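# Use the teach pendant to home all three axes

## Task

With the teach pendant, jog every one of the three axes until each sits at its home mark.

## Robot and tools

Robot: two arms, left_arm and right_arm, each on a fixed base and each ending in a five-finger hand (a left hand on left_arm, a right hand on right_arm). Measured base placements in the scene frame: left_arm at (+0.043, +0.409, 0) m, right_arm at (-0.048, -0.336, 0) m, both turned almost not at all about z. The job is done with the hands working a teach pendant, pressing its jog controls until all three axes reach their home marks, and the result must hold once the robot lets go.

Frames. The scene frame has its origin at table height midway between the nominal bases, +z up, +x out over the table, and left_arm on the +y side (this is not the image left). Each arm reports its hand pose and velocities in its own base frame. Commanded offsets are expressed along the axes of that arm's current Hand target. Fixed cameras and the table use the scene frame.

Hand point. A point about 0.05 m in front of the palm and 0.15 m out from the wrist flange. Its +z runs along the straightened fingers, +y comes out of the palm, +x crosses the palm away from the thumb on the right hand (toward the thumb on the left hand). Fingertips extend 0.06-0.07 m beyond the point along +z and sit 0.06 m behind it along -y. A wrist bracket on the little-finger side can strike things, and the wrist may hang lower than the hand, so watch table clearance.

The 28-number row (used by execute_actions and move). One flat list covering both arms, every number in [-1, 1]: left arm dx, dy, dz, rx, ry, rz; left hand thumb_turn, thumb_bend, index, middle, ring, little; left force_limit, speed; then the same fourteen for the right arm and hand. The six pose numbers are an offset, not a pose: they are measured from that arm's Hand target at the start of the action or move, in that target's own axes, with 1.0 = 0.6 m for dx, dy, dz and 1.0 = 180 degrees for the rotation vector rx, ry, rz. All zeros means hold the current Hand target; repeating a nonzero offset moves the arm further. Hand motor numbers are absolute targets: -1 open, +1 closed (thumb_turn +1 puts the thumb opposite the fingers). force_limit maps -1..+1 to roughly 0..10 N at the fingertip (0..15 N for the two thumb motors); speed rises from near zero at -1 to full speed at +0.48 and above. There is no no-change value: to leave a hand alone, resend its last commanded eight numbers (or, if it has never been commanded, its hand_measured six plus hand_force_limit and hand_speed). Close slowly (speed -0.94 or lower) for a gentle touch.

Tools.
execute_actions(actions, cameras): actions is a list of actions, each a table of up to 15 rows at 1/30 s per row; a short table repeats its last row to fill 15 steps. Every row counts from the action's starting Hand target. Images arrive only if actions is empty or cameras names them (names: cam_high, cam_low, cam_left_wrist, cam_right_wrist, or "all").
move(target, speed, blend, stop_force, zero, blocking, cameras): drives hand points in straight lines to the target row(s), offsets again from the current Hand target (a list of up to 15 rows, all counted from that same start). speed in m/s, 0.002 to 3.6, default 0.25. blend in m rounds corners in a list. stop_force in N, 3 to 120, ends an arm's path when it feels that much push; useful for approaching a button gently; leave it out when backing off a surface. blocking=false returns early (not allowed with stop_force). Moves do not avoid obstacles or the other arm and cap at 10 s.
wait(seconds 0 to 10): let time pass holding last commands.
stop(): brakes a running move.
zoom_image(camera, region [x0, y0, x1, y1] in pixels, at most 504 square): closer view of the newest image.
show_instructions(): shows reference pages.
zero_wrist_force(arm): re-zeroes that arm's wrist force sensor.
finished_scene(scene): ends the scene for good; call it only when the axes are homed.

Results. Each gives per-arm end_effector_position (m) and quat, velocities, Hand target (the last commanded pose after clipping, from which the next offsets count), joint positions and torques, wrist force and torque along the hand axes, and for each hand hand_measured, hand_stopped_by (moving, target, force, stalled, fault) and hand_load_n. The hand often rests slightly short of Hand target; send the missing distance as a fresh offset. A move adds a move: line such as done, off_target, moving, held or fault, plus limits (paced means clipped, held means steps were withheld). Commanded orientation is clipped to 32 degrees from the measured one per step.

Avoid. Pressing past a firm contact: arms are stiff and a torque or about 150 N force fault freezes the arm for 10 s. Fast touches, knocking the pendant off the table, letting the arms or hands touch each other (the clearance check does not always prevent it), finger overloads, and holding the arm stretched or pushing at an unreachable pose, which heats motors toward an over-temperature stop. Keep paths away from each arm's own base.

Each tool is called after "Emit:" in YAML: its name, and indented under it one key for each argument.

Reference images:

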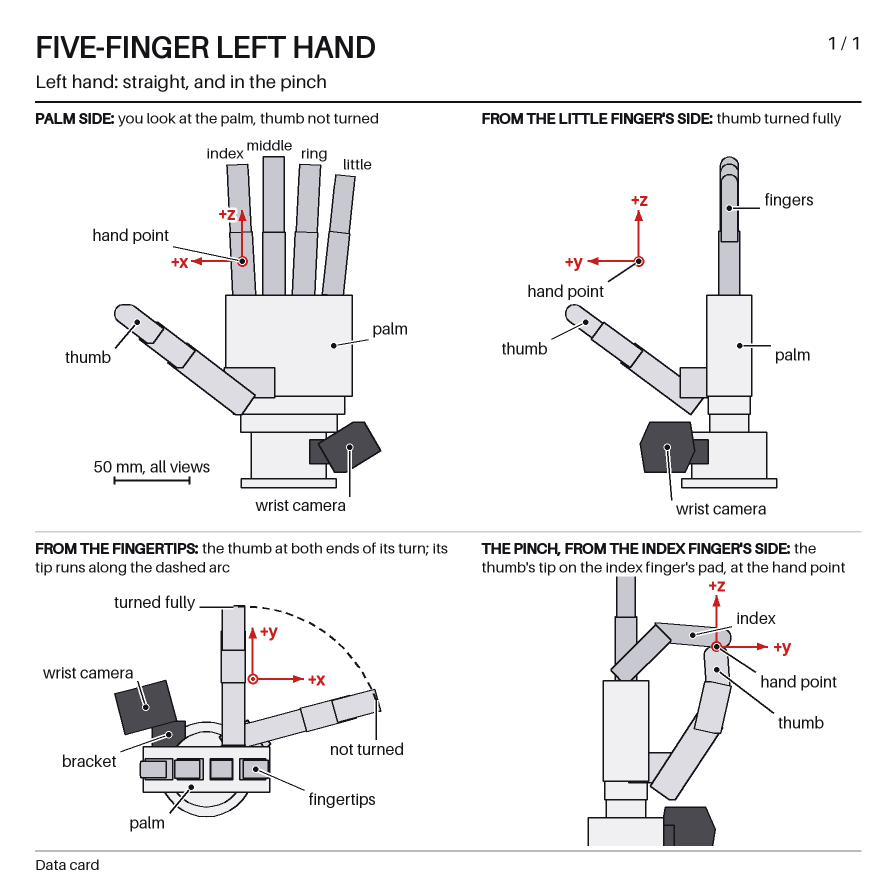

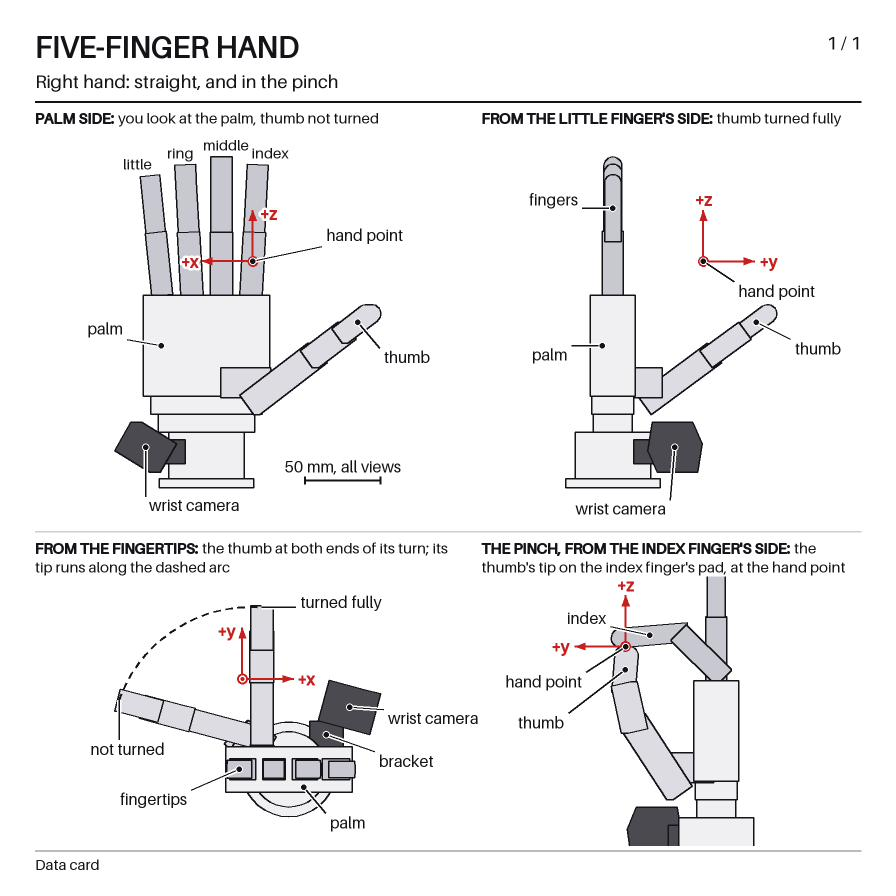

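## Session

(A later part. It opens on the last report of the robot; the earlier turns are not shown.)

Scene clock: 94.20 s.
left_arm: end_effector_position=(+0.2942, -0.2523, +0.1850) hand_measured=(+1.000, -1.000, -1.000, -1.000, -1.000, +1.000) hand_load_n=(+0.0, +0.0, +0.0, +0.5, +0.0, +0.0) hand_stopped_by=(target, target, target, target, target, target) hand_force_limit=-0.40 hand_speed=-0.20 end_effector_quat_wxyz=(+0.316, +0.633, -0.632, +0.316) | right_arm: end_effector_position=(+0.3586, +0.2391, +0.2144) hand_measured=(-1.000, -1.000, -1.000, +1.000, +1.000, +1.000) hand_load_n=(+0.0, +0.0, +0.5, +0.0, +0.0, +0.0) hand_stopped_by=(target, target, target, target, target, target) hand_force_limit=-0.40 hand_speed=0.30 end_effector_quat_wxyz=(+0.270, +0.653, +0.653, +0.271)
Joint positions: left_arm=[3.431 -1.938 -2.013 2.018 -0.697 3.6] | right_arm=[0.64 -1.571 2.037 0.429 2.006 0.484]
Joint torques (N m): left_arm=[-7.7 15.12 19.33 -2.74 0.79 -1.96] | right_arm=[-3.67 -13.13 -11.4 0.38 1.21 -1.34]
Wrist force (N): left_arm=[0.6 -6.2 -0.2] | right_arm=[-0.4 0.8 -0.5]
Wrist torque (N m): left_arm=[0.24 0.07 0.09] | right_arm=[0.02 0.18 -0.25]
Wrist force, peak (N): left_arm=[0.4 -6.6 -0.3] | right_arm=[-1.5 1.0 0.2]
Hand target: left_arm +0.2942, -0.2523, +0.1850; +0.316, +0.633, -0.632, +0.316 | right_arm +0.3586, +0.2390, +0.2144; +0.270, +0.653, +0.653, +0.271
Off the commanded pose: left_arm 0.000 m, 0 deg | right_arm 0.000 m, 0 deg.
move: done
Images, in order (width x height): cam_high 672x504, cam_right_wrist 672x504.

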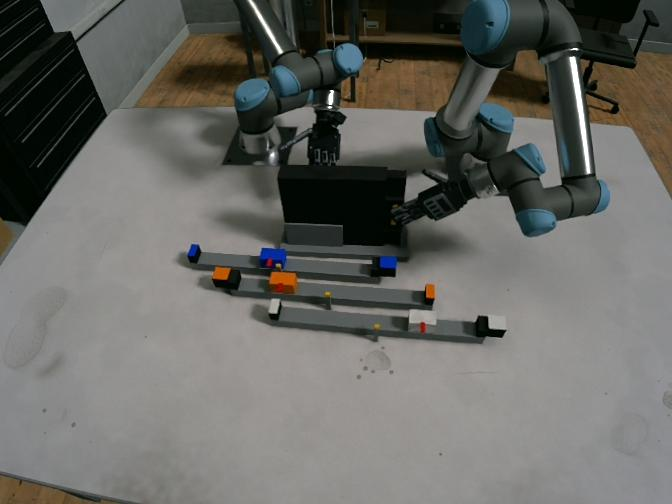

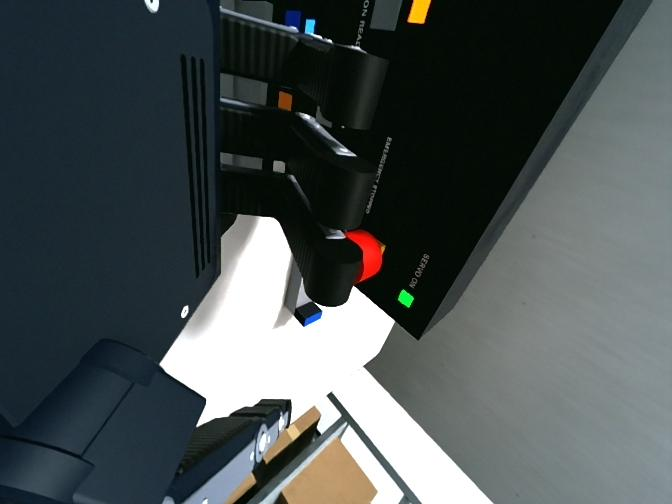

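Emit:
move:
  target: [0,0,0,0,0,0,1,-1,-1,-1,-1,1,-0.4,-0.2,0,0.0707,0.0707,0,0,0,-1,-1,-1,1,1,1,-0.4,0.3]
  speed: 0.025
  stop_force: 3

Emit:
move:
  target: [0,0,0,0,0,0,1,-1,-1,-1,-1,1,-0.4,-0.2,0,-0.0177,-0.0177,0,0,0,-1,-1,-1,1,1,1,-0.4,0.3]
  speed: 0.1
  cameras: ["cam_high", "cam_right_wrist"]

Emit:
zoom_image:
  camera: "cam_high"
  region: [180, 235, 350, 320]

Scene clock: 98.03 s.
left_arm: end_effector_position=(+0.2942, -0.2523, +0.1850) hand_measured=(+1.000, -1.000, -1.000, -1.000, -1.000, +1.000) hand_load_n=(+0.0, +0.0, +0.5, +0.5, +0.0, +0.0) hand_stopped_by=(target, target, target, target, target, target) hand_force_limit=-0.40 hand_speed=-0.20 end_effector_quat_wxyz=(+0.316, +0.633, -0.632, +0.316) | right_arm: end_effector_position=(+0.3998, +0.2390, +0.2144) hand_measured=(-1.000, -1.000, -1.000, +1.000, +1.000, +1.000) hand_load_n=(+0.0, +0.0, +0.5, +0.0, +0.0, +0.0) hand_stopped_by=(target, target, target, target, target, target) hand_force_limit=-0.40 hand_speed=0.30 end_effector_quat_wxyz=(+0.270, +0.653, +0.653, +0.271)
Joint positions: left_arm=[3.431 -1.938 -2.013 2.018 -0.697 3.6] | right_arm=[0.558 -1.523 1.982 0.409 1.954 0.416]
Joint torques (N m): left_arm=[-7.44 16.16 19.19 -2.21 0.93 -1.92] | right_arm=[-4.89 -31.34 -12.04 1.59 1.66 -1.05]
Wrist force (N): left_arm=[0.1 -6.7 0.1] | right_arm=[-1.2 -1.7 -1.6]
Wrist torque (N m): left_arm=[0.21 0.03 0.08] | right_arm=[0.24 0.24 -0.30]
Wrist force, peak (N): left_arm=[0.1 -6.7 0.1] | right_arm=[0.2 -11.2 -20.7]
Hand target: left_arm +0.2942, -0.2523, +0.1850; +0.316, +0.633, -0.632, +0.316 | right_arm +0.3998, +0.2390, +0.2144; +0.270, +0.653, +0.653, +0.271 (not the last commanded pose)
Off the commanded pose: left_arm 0.000 m, 0 deg | right_arm 0.019 m, 0 deg.
move: contact (right_arm)

Scene clock: 98.73 s.
left_arm: end_effector_position=(+0.2942, -0.2523, +0.1850) hand_measured=(+1.000, -1.000, -1.000, -1.000, -1.000, +1.000) hand_load_n=(+0.0, +0.0, +0.5, +0.5, +0.0, +0.0) hand_stopped_by=(target, target, target, target, target, target) hand_force_limit=-0.40 hand_speed=-0.20 end_effector_quat_wxyz=(+0.316, +0.633, -0.632, +0.316) | right_arm: end_effector_position=(+0.3846, +0.2389, +0.2144) hand_measured=(-1.000, -1.000, -1.000, +1.000, +1.000, +1.000) hand_load_n=(+0.0, -0.5, +0.0, +0.0, +0.0, +0.0) hand_stopped_by=(target, target, target, target, target, target) hand_force_limit=-0.40 hand_speed=0.30 end_effector_quat_wxyz=(+0.270, +0.653, +0.653, +0.271)
Joint positions: left_arm=[3.431 -1.938 -2.013 2.018 -0.697 3.6] | right_arm=[0.586 -1.542 2.004 0.415 1.972 0.439]
Joint torques (N m): left_arm=[-7.28 15.87 18.72 -2.19 0.81 -1.9] | right_arm=[-3.55 -9.85 -24.65 0.81 -1.54 -1.57]
Wrist force (N): left_arm=[0.2 -6.6 -0.1] | right_arm=[-0.7 0.3 -0.2]
Wrist torque (N m): left_arm=[0.21 0.04 0.08] | right_arm=[-0.04 0.20 -0.27]
Wrist force, peak (N): left_arm=[0.3 -6.8 0.1] | right_arm=[-1.0 -2.1 -1.6]
Hand target: left_arm +0.2942, -0.2523, +0.1850; +0.316, +0.633, -0.632, +0.316 | right_arm +0.3848, +0.2390, +0.2144; +0.270, +0.653, +0.653, +0.271
Off the commanded pose: left_arm 0.000 m, 0 deg | right_arm 0.000 m, 0 deg.
move: done
Images, in order (width x height): cam_high 672x504, cam_right_wrist 672x504.

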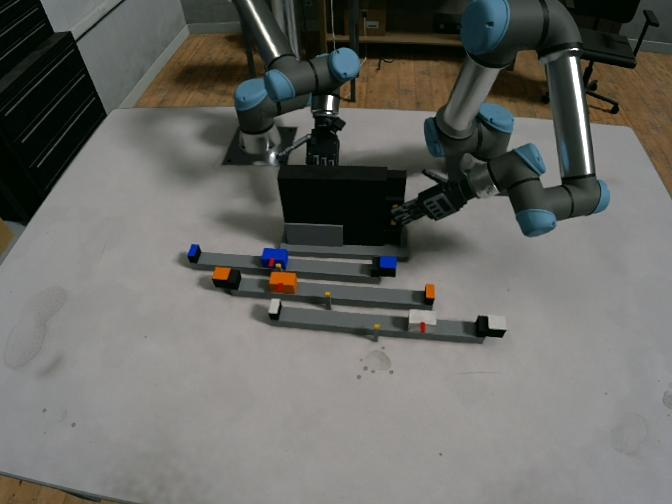

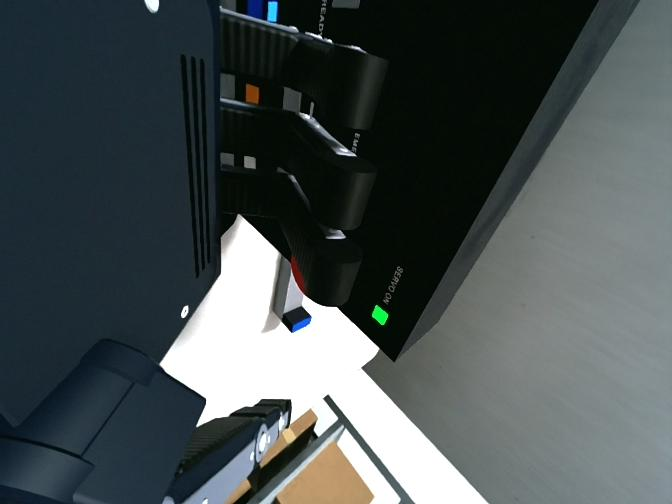

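Scaled by 2.965.

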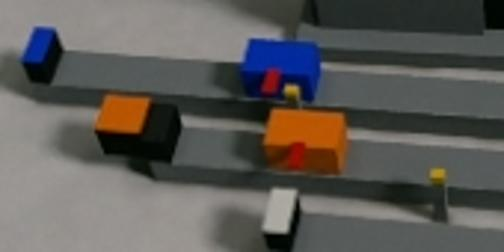

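Emit:
wait:
  seconds: 0
  cameras: ["cam_low", "cam_high"]

Emit:
zoom_image:
  camera: "cam_low"
  region: [150, 215, 270, 335]

Emit:
zoom_image:
  camera: "cam_high"
  region: [255, 240, 305, 300]

Emit:
zoom_image:
  camera: "cam_high"
  region: [360, 300, 440, 350]

Scene clock: 100.47 s.
left_arm: end_effector_position=(+0.2942, -0.2523, +0.1850) hand_measured=(+1.000, -1.000, -1.000, -1.000, -1.000, +1.000) hand_load_n=(+0.0, +0.0, +0.0, +0.5, +0.0, +0.0) hand_stopped_by=(target, target, target, target, target, target) hand_force_limit=-0.40 hand_speed=-0.20 end_effector_quat_wxyz=(+0.316, +0.633, -0.632, +0.316) | right_arm: end_effector_position=(+0.3848, +0.2390, +0.2144) hand_measured=(-1.000, -1.000, -1.000, +1.000, +1.000, +1.000) hand_load_n=(+0.0, +0.0, +0.0, +0.0, +0.0, +0.0) hand_stopped_by=(target, target, target, target, target, target) hand_force_limit=-0.40 hand_speed=0.30 end_effector_quat_wxyz=(+0.270, +0.653, +0.653, +0.271)
Joint positions: left_arm=[3.431 -1.938 -2.013 2.018 -0.697 3.6] | right_arm=[0.586 -1.542 2.003 0.415 1.972 0.439]
Joint torques (N m): left_arm=[-7.04 17.31 18.49 -2.18 0.97 -1.7] | right_arm=[-4.76 -8.27 -25.45 0 -2.12 -1.78]
Wrist force (N): left_arm=[0.2 -6.7 0.1] | right_arm=[-0.6 0.5 -0.2]
Wrist torque (N m): left_arm=[0.20 0.02 0.09] | right_arm=[-0.01 0.20 -0.18]
Wrist force, peak (N): left_arm=[0.2 -6.8 0.2] | right_arm=[-0.7 0.7 -0.8]
Hand target: left_arm +0.2942, -0.2523, +0.1850; +0.316, +0.633, -0.632, +0.316 | right_arm +0.3848, +0.2390, +0.2144; +0.270, +0.653, +0.653, +0.271
Off the commanded pose: left_arm 0.000 m, 0 deg | right_arm 0.000 m, 0 deg.
Images, in order (width x height): cam_high 672x504, cam_low 672x504.

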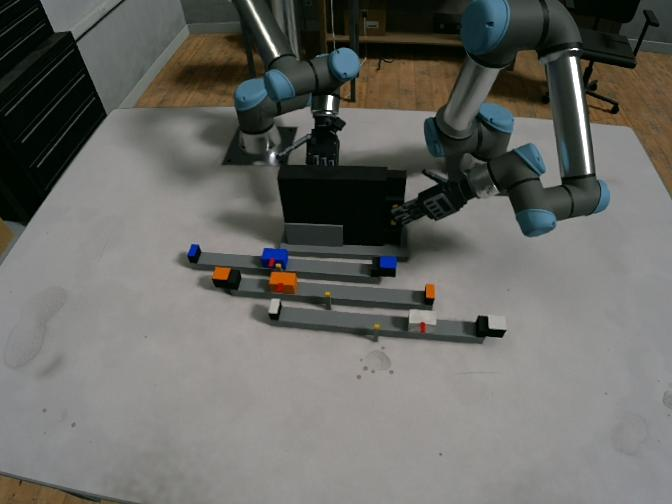

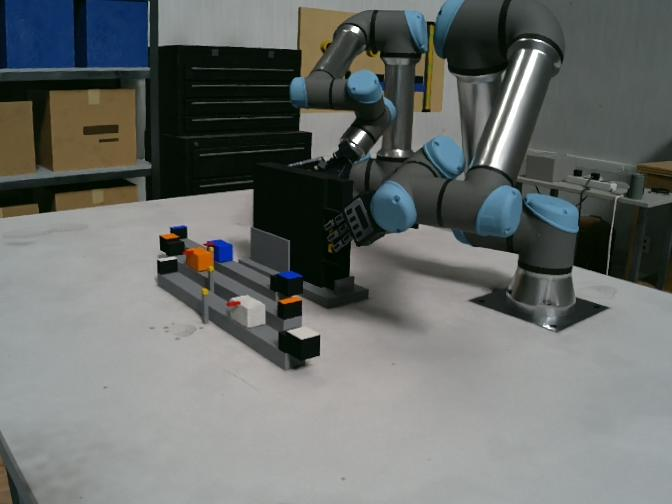

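Scaled by 4.200.

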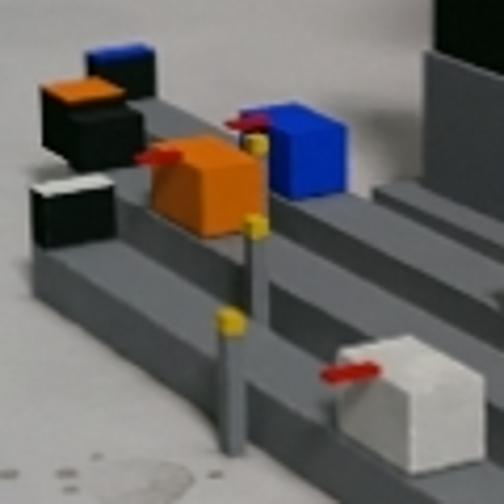

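Scaled by 8.400.

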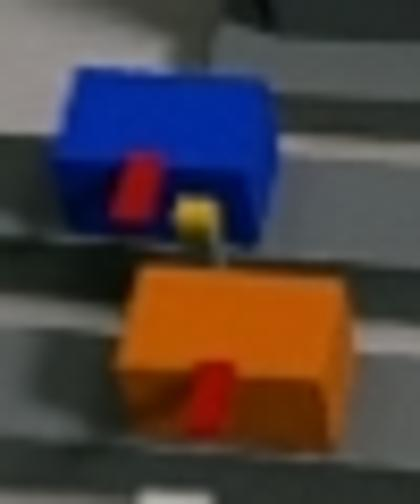

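Scaled by 6.300.

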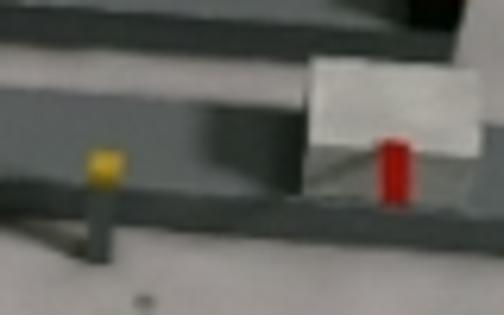

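Emit:
move:
  target: [0,0,0,0,0,0,1,-1,-1,-1,-1,1,-0.4,-0.2,0,0.0144,0.0144,0,0,0,-1,-1,-1,1,1,1,-0.4,0.3]
  speed: 0.03
  cameras: ["cam_high"]

Emit:
zoom_image:
  camera: "cam_high"
  region: [255, 240, 305, 300]

Scene clock: 102.53 s.
left_arm: end_effector_position=(+0.2942, -0.2523, +0.1850) hand_measured=(+1.000, -1.000, -1.000, -1.000, -1.000, +1.000) hand_load_n=(+0.0, +0.0, +0.5, +0.5, +0.0, +0.5) hand_stopped_by=(target, target, target, target, target, target) hand_force_limit=-0.40 hand_speed=-0.20 end_effector_quat_wxyz=(+0.316, +0.633, -0.632, +0.316) | right_arm: end_effector_position=(+0.3972, +0.2391, +0.2143) hand_measured=(-1.000, -1.000, -1.000, +1.000, +1.000, +1.000) hand_load_n=(+0.0, +0.0, +0.0, +0.0, +0.0, -0.5) hand_stopped_by=(target, target, target, target, target, target) hand_force_limit=-0.40 hand_speed=0.30 end_effector_quat_wxyz=(+0.270, +0.653, +0.654, +0.271)
Joint positions: left_arm=[3.431 -1.938 -2.013 2.018 -0.697 3.6] | right_arm=[0.563 -1.526 1.986 0.41 1.957 0.419]
Joint torques (N m): left_arm=[-7.02 19.35 19.65 -2.15 0.72 -1.49] | right_arm=[7.53 -30.12 -9.26 1.12 1.6 1.75]
Wrist force (N): left_arm=[0.3 -6.7 0.0] | right_arm=[-0.7 0.5 -0.4]
Wrist torque (N m): left_arm=[0.18 0.04 0.09] | right_arm=[-0.02 0.22 -0.14]
Wrist force, peak (N): left_arm=[0.1 -6.9 0.1] | right_arm=[-0.8 1.0 -0.6]
Hand target: left_arm +0.2942, -0.2523, +0.1850; +0.316, +0.633, -0.632, +0.316 | right_arm +0.3970, +0.2390, +0.2144; +0.270, +0.653, +0.653, +0.271
Off the commanded pose: left_arm 0.000 m, 0 deg | right_arm 0.000 m, 0 deg.
move: done
Images, in order (width x height): cam_high 672x504.

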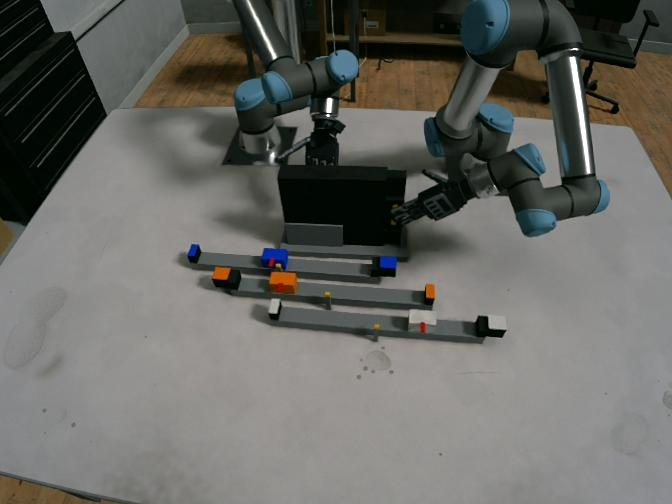

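Scaled by 8.400.

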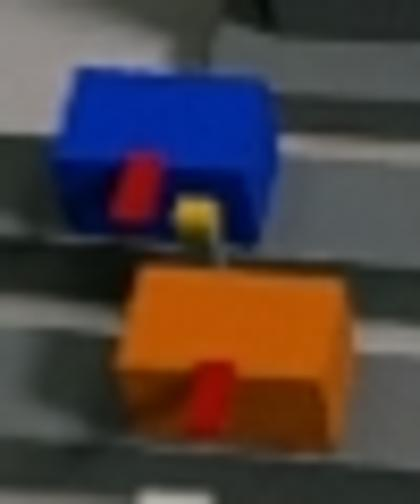

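Emit:
move:
  target: [0,0,0,0,0,0,1,-1,-1,-1,-1,1,-0.4,-0.2,0,0.0018,0.0018,0,0,0,-1,-1,-1,1,1,1,-0.4,0.3]
  speed: 0.01
  cameras: ["cam_high"]

Emit:
zoom_image:
  camera: "cam_high"
  region: [255, 240, 305, 300]

Scene clock: 103.63 s.
left_arm: end_effector_position=(+0.2942, -0.2523, +0.1850) hand_measured=(+1.000, -1.000, -1.000, -1.000, -1.000, +1.000) hand_load_n=(+0.0, +0.0, +0.0, +0.5, +0.0, +0.0) hand_stopped_by=(target, target, target, target, target, target) hand_force_limit=-0.40 hand_speed=-0.20 end_effector_quat_wxyz=(+0.316, +0.633, -0.632, +0.316) | right_arm: end_effector_position=(+0.3986, +0.2390, +0.2144) hand_measured=(-1.000, -1.000, -1.000, +1.000, +1.000, +1.000) hand_load_n=(+0.0, +0.0, +0.0, +0.0, +0.0, +0.0) hand_stopped_by=(target, target, target, target, target, target) hand_force_limit=-0.40 hand_speed=0.30 end_effector_quat_wxyz=(+0.270, +0.653, +0.653, +0.271)
Joint positions: left_arm=[3.431 -1.938 -2.013 2.018 -0.697 3.6] | right_arm=[0.56 -1.525 1.984 0.409 1.956 0.417]
Joint torques (N m): left_arm=[-6.77 19.7 18.38 -2.23 0.75 -1.52] | right_arm=[-1.45 -9.87 -23.48 0.12 -1.62 -1.09]
Wrist force (N): left_arm=[0.0 -6.8 -0.1] | right_arm=[-0.9 0.7 -0.4]
Wrist torque (N m): left_arm=[0.21 0.04 0.08] | right_arm=[0.03 0.24 -0.14]
Wrist force, peak (N): left_arm=[0.1 -6.8 0.2] | right_arm=[-0.6 0.8 -0.8]
Hand target: left_arm +0.2942, -0.2523, +0.1850; +0.316, +0.633, -0.632, +0.316 | right_arm +0.3986, +0.2390, +0.2144; +0.270, +0.653, +0.653, +0.271
Off the commanded pose: left_arm 0.000 m, 0 deg | right_arm 0.000 m, 0 deg.
move: done
Images, in order (width x height): cam_high 672x504.

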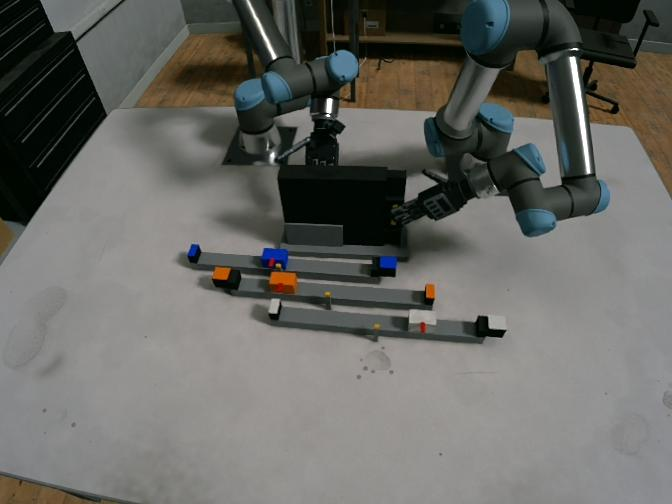

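Scaled by 8.400.

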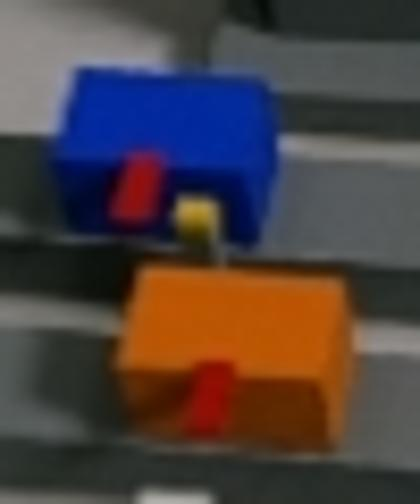

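Emit:
move:
  target: [0,0,0,0,0,0,1,-1,-1,-1,-1,1,-0.4,-0.2,0,0.0018,0.0018,0,0,0,-1,-1,-1,1,1,1,-0.4,0.3]
  speed: 0.01
  cameras: ["cam_high"]

Emit:
zoom_image:
  camera: "cam_high"
  region: [255, 240, 305, 300]

Scene clock: 104.67 s.
left_arm: end_effector_position=(+0.2942, -0.2523, +0.1850) hand_measured=(+1.000, -1.000, -1.000, -1.000, -1.000, +1.000) hand_load_n=(+0.0, +0.0, +0.0, +0.5, +0.0, +0.0) hand_stopped_by=(target, target, target, target, target, target) hand_force_limit=-0.40 hand_speed=-0.20 end_effector_quat_wxyz=(+0.316, +0.633, -0.632, +0.316) | right_arm: end_effector_position=(+0.4001, +0.2390, +0.2144) hand_measured=(-1.000, -1.000, -1.000, +1.000, +1.000, +1.000) hand_load_n=(+0.0, +0.0, +0.5, +0.0, +0.0, +0.0) hand_stopped_by=(target, target, target, target, target, target) hand_force_limit=-0.40 hand_speed=0.30 end_effector_quat_wxyz=(+0.270, +0.653, +0.653, +0.271)
Joint positions: left_arm=[3.431 -1.938 -2.013 2.018 -0.697 3.6] | right_arm=[0.558 -1.523 1.982 0.408 1.954 0.415]
Joint torques (N m): left_arm=[-5.95 20.2 18.57 -2.36 0.76 -1.5] | right_arm=[-3.51 -10.4 -24.7 -0.85 -1.29 -1.35]
Wrist force (N): left_arm=[-0.1 -6.8 0.1] | right_arm=[-0.5 -2.4 -4.8]
Wrist torque (N m): left_arm=[0.19 0.05 0.08] | right_arm=[0.41 0.22 -0.13]
Wrist force, peak (N): left_arm=[-0.1 -6.8 0.1] | right_arm=[-0.3 -2.6 -5.1]
Hand target: left_arm +0.2942, -0.2523, +0.1850; +0.316, +0.633, -0.632, +0.316 | right_arm +0.4001, +0.2390, +0.2144; +0.270, +0.653, +0.653, +0.271
Off the commanded pose: left_arm 0.000 m, 0 deg | right_arm 0.000 m, 0 deg.
move: done
Images, in order (width x height): cam_high 672x504.

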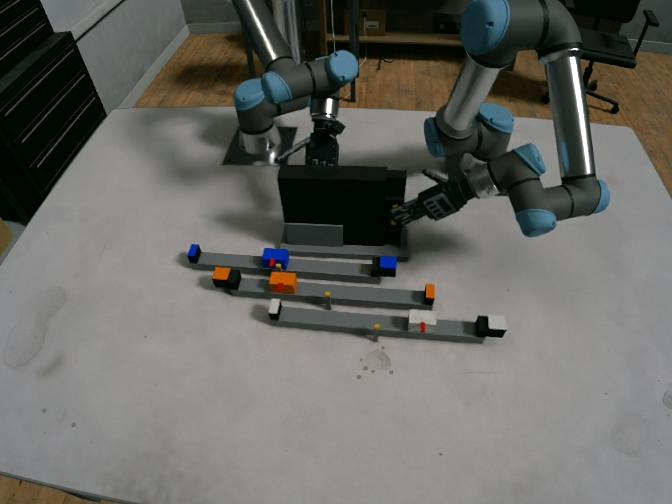

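Scaled by 8.400.

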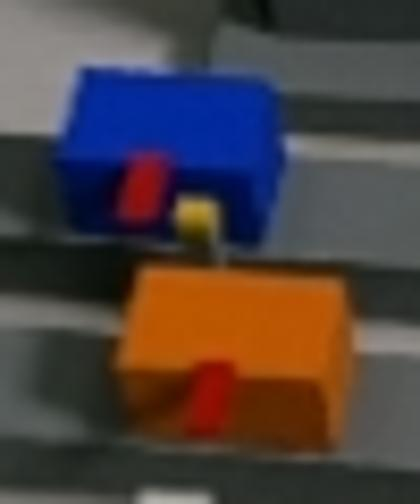

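Emit:
wait:
  seconds: 0
  cameras: ["cam_high"]

Emit:
zoom_image:
  camera: "cam_high"
  region: [255, 240, 305, 300]

Scene clock: 105.07 s.
left_arm: end_effector_position=(+0.2942, -0.2523, +0.1850) hand_measured=(+1.000, -1.000, -1.000, -1.000, -1.000, +1.000) hand_load_n=(+0.0, +0.0, +0.5, +0.5, +0.0, +0.0) hand_stopped_by=(target, target, target, target, target, target) hand_force_limit=-0.40 hand_speed=-0.20 end_effector_quat_wxyz=(+0.316, +0.633, -0.632, +0.316) | right_arm: end_effector_position=(+0.4001, +0.2390, +0.2144) hand_measured=(-1.000, -1.000, -1.000, +1.000, +1.000, +1.000) hand_load_n=(+0.0, +0.0, +0.5, +0.0, +0.0, +0.0) hand_stopped_by=(target, target, target, target, target, target) hand_force_limit=-0.40 hand_speed=0.30 end_effector_quat_wxyz=(+0.270, +0.653, +0.653, +0.271)
Joint positions: left_arm=[3.431 -1.938 -2.013 2.018 -0.697 3.6] | right_arm=[0.558 -1.523 1.982 0.408 1.954 0.415]
Joint torques (N m): left_arm=[-6.56 21.67 18.1 -2.31 0.7 -1.59] | right_arm=[0.9 -15.91 -18.98 -0.51 0.03 -0.15]
Wrist force (N): left_arm=[0.1 -6.7 0.2] | right_arm=[-0.6 -2.9 -5.0]
Wrist torque (N m): left_arm=[0.20 0.03 0.08] | right_arm=[0.35 0.24 -0.16]
Wrist force, peak (N): left_arm=[0.2 -6.8 0.1] | right_arm=[-0.6 -2.5 -5.5]
Hand target: left_arm +0.2942, -0.2523, +0.1850; +0.316, +0.633, -0.632, +0.316 | right_arm +0.4001, +0.2390, +0.2144; +0.270, +0.653, +0.653, +0.271
Off the commanded pose: left_arm 0.000 m, 0 deg | right_arm 0.000 m, 0 deg.
Images, in order (width x height): cam_high 672x504.

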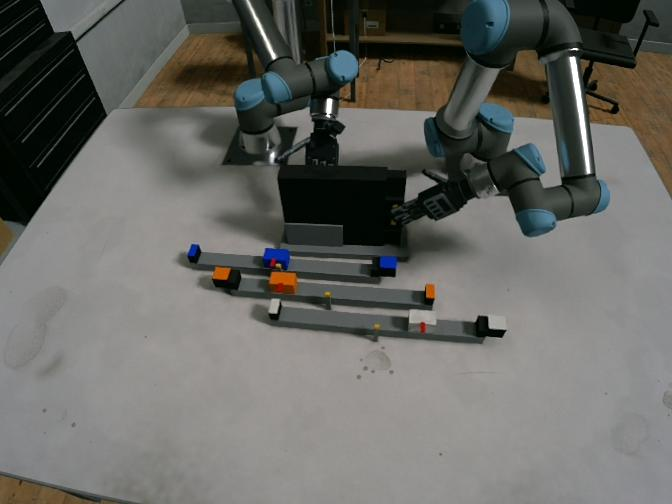

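Scaled by 8.400.

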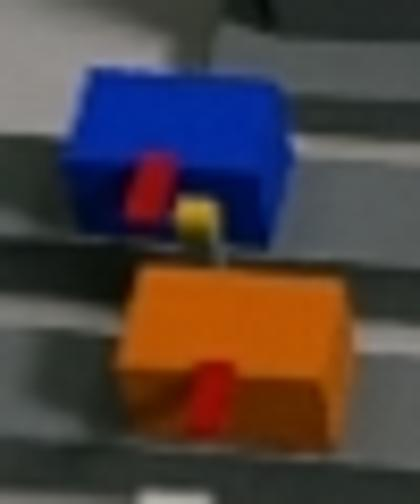

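Emit:
wait:
  seconds: 0.6
  cameras: ["cam_high"]

Emit:
zoom_image:
  camera: "cam_high"
  region: [255, 240, 305, 300]

Scene clock: 106.17 s.
left_arm: end_effector_position=(+0.2942, -0.2523, +0.1850) hand_measured=(+1.000, -1.000, -1.000, -1.000, -1.000, +1.000) hand_load_n=(+0.0, +0.0, +0.0, +0.5, +0.0, +0.0) hand_stopped_by=(target, target, target, target, target, target) hand_force_limit=-0.40 hand_speed=-0.20 end_effector_quat_wxyz=(+0.316, +0.633, -0.632, +0.316) | right_arm: end_effector_position=(+0.4001, +0.2390, +0.2143) hand_measured=(-1.000, -1.000, -1.000, +1.000, +1.000, +1.000) hand_load_n=(+0.0, +0.0, +0.5, +0.0, +0.0, +0.0) hand_stopped_by=(target, target, target, target, target, target) hand_force_limit=-0.40 hand_speed=0.30 end_effector_quat_wxyz=(+0.270, +0.653, +0.653, +0.271)
Joint positions: left_arm=[3.431 -1.938 -2.013 2.018 -0.697 3.6] | right_arm=[0.558 -1.523 1.982 0.408 1.954 0.415]
Joint torques (N m): left_arm=[-6.84 21.83 18.55 -2.33 0.75 -1.38] | right_arm=[6.27 -26.85 -11.51 -0.66 2.48 1.66]
Wrist force (N): left_arm=[0.1 -6.4 0.0] | right_arm=[-0.7 -2.6 -5.1]
Wrist torque (N m): left_arm=[0.24 0.06 0.06] | right_arm=[0.39 0.26 -0.15]
Wrist force, peak (N): left_arm=[0.0 -6.8 0.1] | right_arm=[-0.1 -2.6 -5.3]
Hand target: left_arm +0.2942, -0.2523, +0.1850; +0.316, +0.633, -0.632, +0.316 | right_arm +0.4001, +0.2390, +0.2144; +0.270, +0.653, +0.653, +0.271
Off the commanded pose: left_arm 0.000 m, 0 deg | right_arm 0.000 m, 0 deg.
wait: 0.60 s; at rest from the start
Images, in order (width x height): cam_high 672x504.

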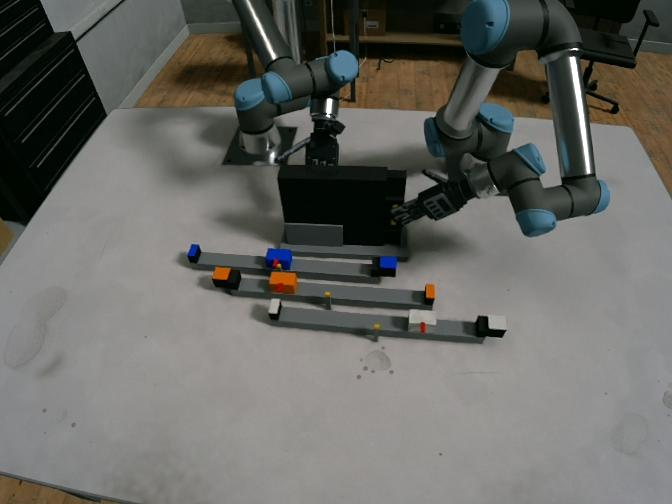

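Scaled by 8.400.

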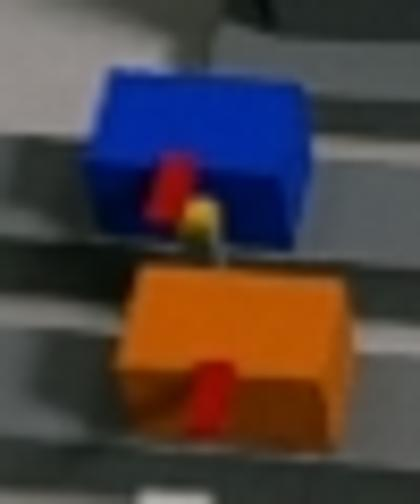

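Emit:
wait:
  seconds: 0.6

Emit:
move:
  target: [0,0,0,0,0,0,1,-1,-1,-1,-1,1,-0.4,-0.2,0,-0.006,-0.006,0,0,0,-1,-1,-1,1,1,1,-0.4,0.3]
  speed: 0.1
  cameras: ["cam_high", "cam_low"]

Emit:
zoom_image:
  camera: "cam_high"
  region: [255, 240, 305, 300]

Emit:
zoom_image:
  camera: "cam_low"
  region: [190, 230, 250, 280]

Scene clock: 107.33 s.
left_arm: end_effector_position=(+0.2942, -0.2523, +0.1850) hand_measured=(+1.000, -1.000, -1.000, -1.000, -1.000, +1.000) hand_load_n=(+0.0, +0.0, +0.5, +0.5, +0.0, +0.0) hand_stopped_by=(target, target, target, target, target, target) hand_force_limit=-0.40 hand_speed=-0.20 end_effector_quat_wxyz=(+0.316, +0.633, -0.632, +0.316) | right_arm: end_effector_position=(+0.4001, +0.2390, +0.2144) hand_measured=(-1.000, -1.000, -1.000, +1.000, +1.000, +1.000) hand_load_n=(+0.0, +0.0, +0.5, +0.0, +0.0, +0.0) hand_stopped_by=(target, target, target, target, target, target) hand_force_limit=-0.40 hand_speed=0.30 end_effector_quat_wxyz=(+0.270, +0.653, +0.653, +0.271)
Joint positions: left_arm=[3.431 -1.938 -2.013 2.018 -0.697 3.6] | right_arm=[0.558 -1.523 1.982 0.408 1.954 0.415]
Joint torques (N m): left_arm=[-5.86 22.88 18.01 -2.17 0.76 -1.37] | right_arm=[5.11 -30.77 -12.75 -0.29 2.38 1.77]
Wrist force (N): left_arm=[0.0 -6.7 0.1] | right_arm=[-0.5 -2.5 -5.0]
Wrist torque (N m): left_arm=[0.21 0.04 0.08] | right_arm=[0.42 0.22 -0.13]
Wrist force, peak (N): left_arm=[0.3 -6.8 0.1] | right_arm=[-0.4 -2.7 -5.4]
Hand target: left_arm +0.2942, -0.2523, +0.1850; +0.316, +0.633, -0.632, +0.316 | right_arm +0.4001, +0.2390, +0.2144; +0.270, +0.653, +0.653, +0.271
Off the commanded pose: left_arm 0.000 m, 0 deg | right_arm 0.000 m, 0 deg.
wait: 0.60 s; at rest from the start

Scene clock: 108.03 s.
left_arm: end_effector_position=(+0.2942, -0.2523, +0.1850) hand_measured=(+1.000, -1.000, -1.000, -1.000, -1.000, +1.000) hand_load_n=(+0.0, +0.0, +0.0, +0.5, +0.0, +0.0) hand_stopped_by=(target, target, target, target, target, target) hand_force_limit=-0.40 hand_speed=-0.20 end_effector_quat_wxyz=(+0.316, +0.633, -0.632, +0.316) | right_arm: end_effector_position=(+0.3949, +0.2390, +0.2144) hand_measured=(-1.000, -1.000, -1.000, +1.000, +1.000, +1.000) hand_load_n=(+0.0, +0.0, +0.0, +0.0, +0.0, +0.0) hand_stopped_by=(target, target, target, target, target, target) hand_force_limit=-0.40 hand_speed=0.30 end_effector_quat_wxyz=(+0.270, +0.653, +0.653, +0.271)
Joint positions: left_arm=[3.431 -1.938 -2.013 2.018 -0.697 3.6] | right_arm=[0.567 -1.529 1.989 0.41 1.96 0.423]
Joint torques (N m): left_arm=[-6.29 23.18 17.91 -2.22 0.72 -1.37] | right_arm=[-3.28 -21.54 -16.83 2.02 1.17 0.26]
Wrist force (N): left_arm=[0.3 -6.4 0.0] | right_arm=[-0.5 0.8 -0.4]
Wrist torque (N m): left_arm=[0.22 0.03 0.08] | right_arm=[0.05 0.19 -0.26]
Wrist force, peak (N): left_arm=[0.3 -6.8 0.2] | right_arm=[-0.4 -2.9 -4.9]
Hand target: left_arm +0.2942, -0.2523, +0.1850; +0.316, +0.633, -0.632, +0.316 | right_arm +0.3950, +0.2390, +0.2144; +0.270, +0.653, +0.653, +0.271
Off the commanded pose: left_arm 0.000 m, 0 deg | right_arm 0.000 m, 0 deg.
move: done
Images, in order (width x height): cam_high 672x504, cam_low 672x504.

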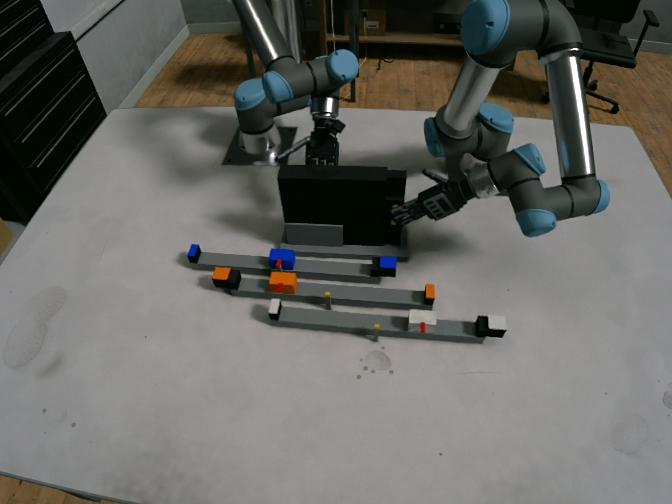

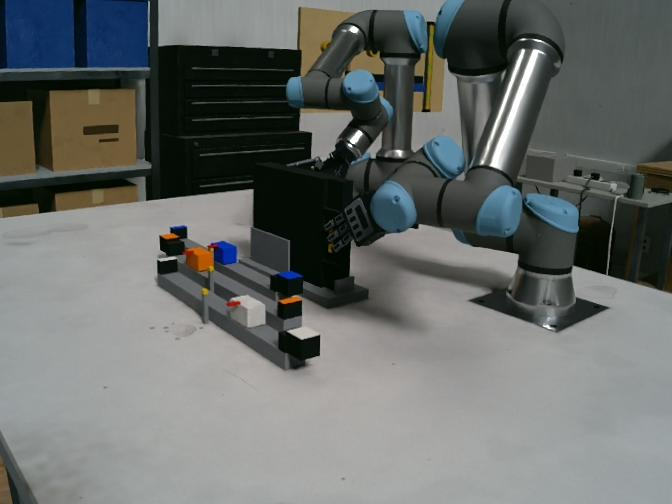

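Scaled by 8.400.

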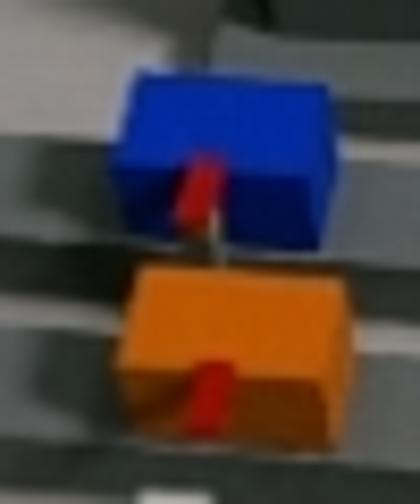

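Scaled by 8.400.

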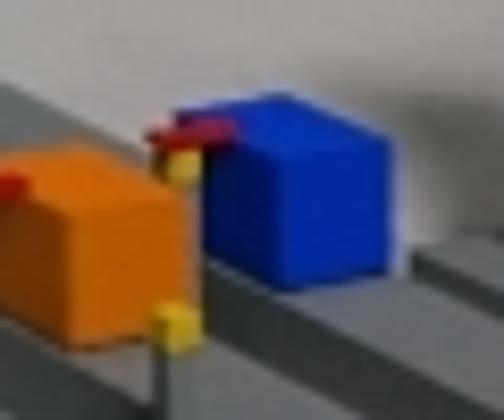

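Emit:
wait:
  seconds: 0
  cameras: ["cam_right_wrist"]

Emit:
zoom_image:
  camera: "cam_high"
  region: [265, 250, 295, 280]

Scene clock: 111.10 s.
left_arm: end_effector_position=(+0.2942, -0.2523, +0.1850) hand_measured=(+1.000, -1.000, -1.000, -1.000, -1.000, +1.000) hand_load_n=(+0.0, +0.0, +0.0, +0.5, +0.0, +0.0) hand_stopped_by=(target, target, target, target, target, target) hand_force_limit=-0.40 hand_speed=-0.20 end_effector_quat_wxyz=(+0.316, +0.633, -0.632, +0.316) | right_arm: end_effector_position=(+0.3950, +0.2390, +0.2144) hand_measured=(-1.000, -1.000, -1.000, +1.000, +1.000, +1.000) hand_load_n=(+0.0, +0.0, +0.0, +0.0, +0.0, +0.5) hand_stopped_by=(target, target, target, target, target, target) hand_force_limit=-0.40 hand_speed=0.30 end_effector_quat_wxyz=(+0.270, +0.653, +0.653, +0.271)
Joint positions: left_arm=[3.431 -1.938 -2.013 2.018 -0.697 3.6] | right_arm=[0.567 -1.529 1.989 0.41 1.96 0.423]
Joint torques (N m): left_arm=[-5.57 25.78 17.49 -2.32 0.67 -1.21] | right_arm=[-5.56 -8.92 -24.17 0.14 -1.87 -1.56]
Wrist force (N): left_arm=[0.1 -6.6 0.1] | right_arm=[-0.7 0.3 -0.5]
Wrist torque (N m): left_arm=[0.19 0.06 0.08] | right_arm=[-0.04 0.21 -0.28]
Wrist force, peak (N): left_arm=[0.2 -6.9 0.2] | right_arm=[-1.2 0.5 -0.7]
Hand target: left_arm +0.2942, -0.2523, +0.1850; +0.316, +0.633, -0.632, +0.316 | right_arm +0.3950, +0.2390, +0.2144; +0.270, +0.653, +0.653, +0.271
Off the commanded pose: left_arm 0.000 m, 0 deg | right_arm 0.000 m, 0 deg.
Images, in order (width x height): cam_right_wrist 672x504.

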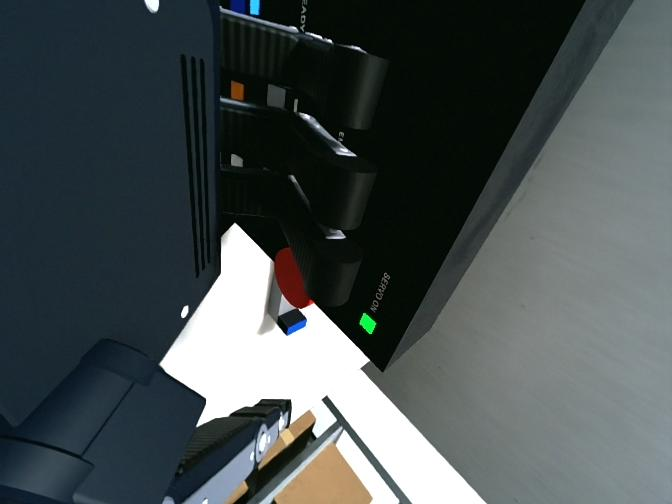

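This scene's latest camera images include none from cam_high. They are from: cam_right_wrist. cam_high's image comes with the result of a call that names it in "cameras".

Emit:
move:
  target:
    - [0,0,0,0,0,0,1,-1,-1,-1,-1,1,-0.4,-0.2,0,-0.0589,-0.0589,0,0,0,-1,-1,-1,1,1,1,-0.4,0.3]
    - [0,0,0,0,0,0,1,-1,-1,-1,-1,1,-0.4,-0.2,-0.005,0.0813,-0.192,0,0,0,-1,-1,-1,1,1,1,-0.4,0.3]
    - [0,0,0,0,0,0,1,-1,-1,-1,-1,1,-0.4,-0.2,-0.0217,0.2817,-0.2038,0.1954,0.1954,-0.4718,-1,-1,-1,1,1,1,-0.4,0.3]
  blend: 0.02
  speed: 0.3
  cameras: ["all"]

Scene clock: 117.90 s.
left_arm: end_effector_position=(+0.2942, -0.2523, +0.1850) hand_measured=(+1.000, -1.000, -1.000, -1.000, -1.000, +1.000) hand_load_n=(+0.0, +0.0, +0.0, +0.5, +0.0, +0.0) hand_stopped_by=(target, target, target, target, target, target) hand_force_limit=-0.40 hand_speed=-0.20 end_effector_quat_wxyz=(+0.316, +0.633, -0.632, +0.316) | right_arm: end_effector_position=(+0.4281, +0.2260, +0.4203) hand_measured=(-1.000, -1.000, -1.000, +1.000, +1.000, +1.000) hand_load_n=(+0.0, +0.0, +0.0, +0.0, +0.5, +0.0) hand_stopped_by=(target, target, target, target, target, target) hand_force_limit=-0.40 hand_speed=0.30 end_effector_quat_wxyz=(+0.000, +0.000, +1.000, +0.000)
Joint positions: left_arm=[3.431 -1.938 -2.013 2.018 -0.697 3.6] | right_arm=[0.081 -1.258 0.99 1.838 1.571 -1.49]
Joint torques (N m): left_arm=[-5.26 30.06 17.68 -2.33 0.59 -1.01] | right_arm=[-5.72 -30.56 -24.29 3.23 -1.76 -1.24]
Wrist force (N): left_arm=[0.3 -6.6 0.0] | right_arm=[0.1 -0.5 -0.6]
Wrist torque (N m): left_arm=[0.21 0.03 0.09] | right_arm=[-0.05 0.00 -0.07]
Wrist force, peak (N): left_arm=[0.1 -7.0 0.1] | right_arm=[-0.5 1.9 -2.0]
Hand target: left_arm +0.2942, -0.2523, +0.1850; +0.316, +0.633, -0.632, +0.316 | right_arm +0.4281, +0.2260, +0.4203; +0.000, +0.000, +1.000, +0.000
Off the commanded pose: left_arm 0.000 m, 0 deg | right_arm 0.000 m, 0 deg.
move: done

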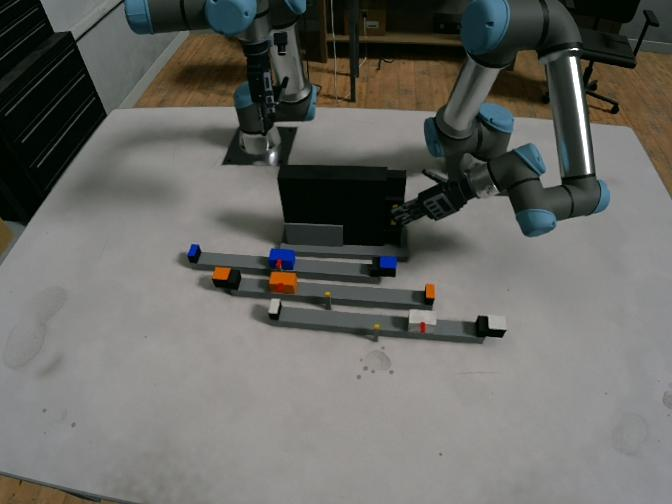

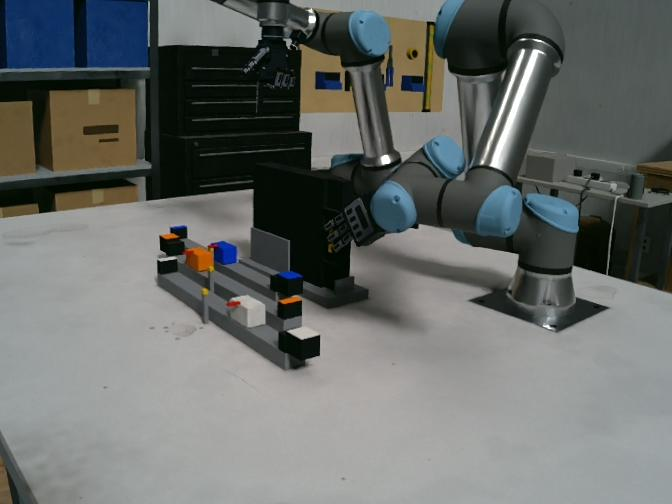

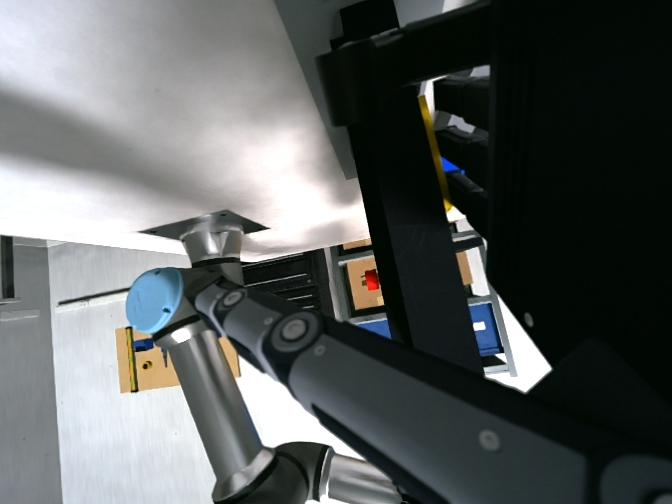

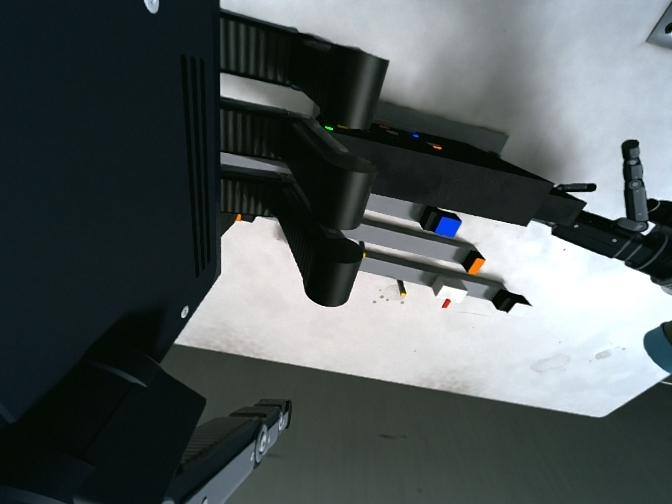

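Emit:
move:
  target: [0,0,0,0,0,0,1,-1,-1,-1,-1,1,-0.4,-0.2,0.0,0,0,0,0,0,-1,-1,-1,-1,-1,-1,-0.4,0.5]
  cameras: ["cam_right_wrist"]

Emit:
zoom_image:
  camera: "cam_right_wrist"
  region: [240, 150, 480, 330]

Scene clock: 119.00 s.
left_arm: end_effector_position=(+0.2942, -0.2523, +0.1850) hand_measured=(+1.000, -1.000, -1.000, -1.000, -1.000, +1.000) hand_load_n=(+0.0, +0.0, +0.0, +0.5, +0.0, +0.0) hand_stopped_by=(target, target, target, target, target, target) hand_force_limit=-0.40 hand_speed=-0.20 end_effector_quat_wxyz=(+0.316, +0.633, -0.632, +0.316) | right_arm: end_effector_position=(+0.4281, +0.2260, +0.4203) hand_measured=(-1.000, -1.000, -1.000, -1.000, -1.000, -1.000) hand_load_n=(+0.0, +0.0, +0.0, +0.0, +0.0, +0.0) hand_stopped_by=(target, target, target, target, target, target) hand_force_limit=-0.40 hand_speed=0.50 end_effector_quat_wxyz=(+0.000, +0.000, +1.000, +0.000)
Joint positions: left_arm=[3.431 -1.938 -2.013 2.018 -0.697 3.6] | right_arm=[0.08 -1.258 0.99 1.839 1.571 -1.491]
Joint torques (N m): left_arm=[-4.79 31.43 17.05 -2.52 0.4 -0.79] | right_arm=[-4.13 -20.22 -24.78 3.2 0.77 -1.67]
Wrist force (N): left_arm=[0.2 -6.9 0.1] | right_arm=[-0.3 0.1 -0.5]
Wrist torque (N m): left_arm=[0.17 0.02 0.10] | right_arm=[0.03 0.06 -0.01]
Wrist force, peak (N): left_arm=[0.2 -6.9 0.1] | right_arm=[-0.3 -0.1 -0.9]
Hand target: left_arm +0.2942, -0.2523, +0.1850; +0.316, +0.633, -0.632, +0.316 | right_arm +0.4281, +0.2260, +0.4203; +0.000, +0.000, +1.000, +0.000
Off the commanded pose: left_arm 0.000 m, 0 deg | right_arm 0.000 m, 0 deg.
move: done
Images, in order (width x height): cam_right_wrist 672x504.

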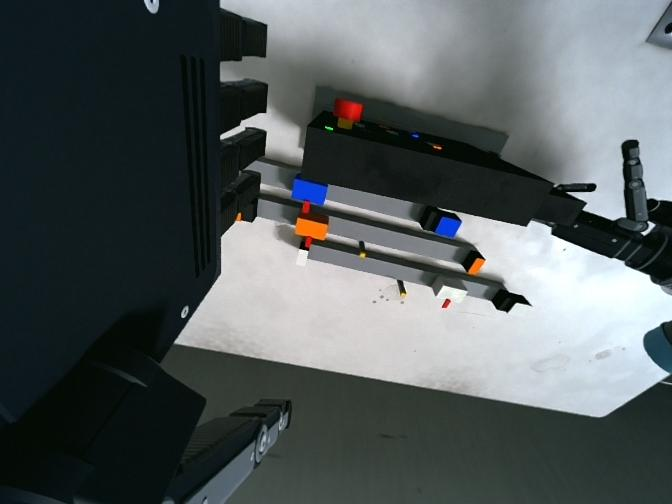

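Scaled by 2.100.

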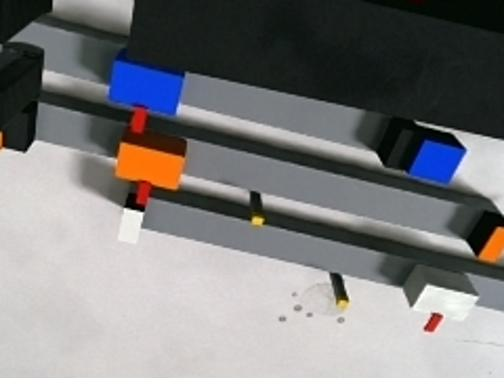

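Emit:
zoom_image:
  camera: "cam_right_wrist"
  region: [285, 170, 345, 230]

Scaled by 8.400.

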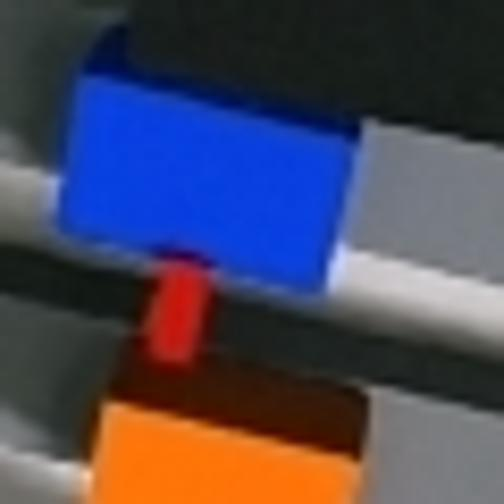

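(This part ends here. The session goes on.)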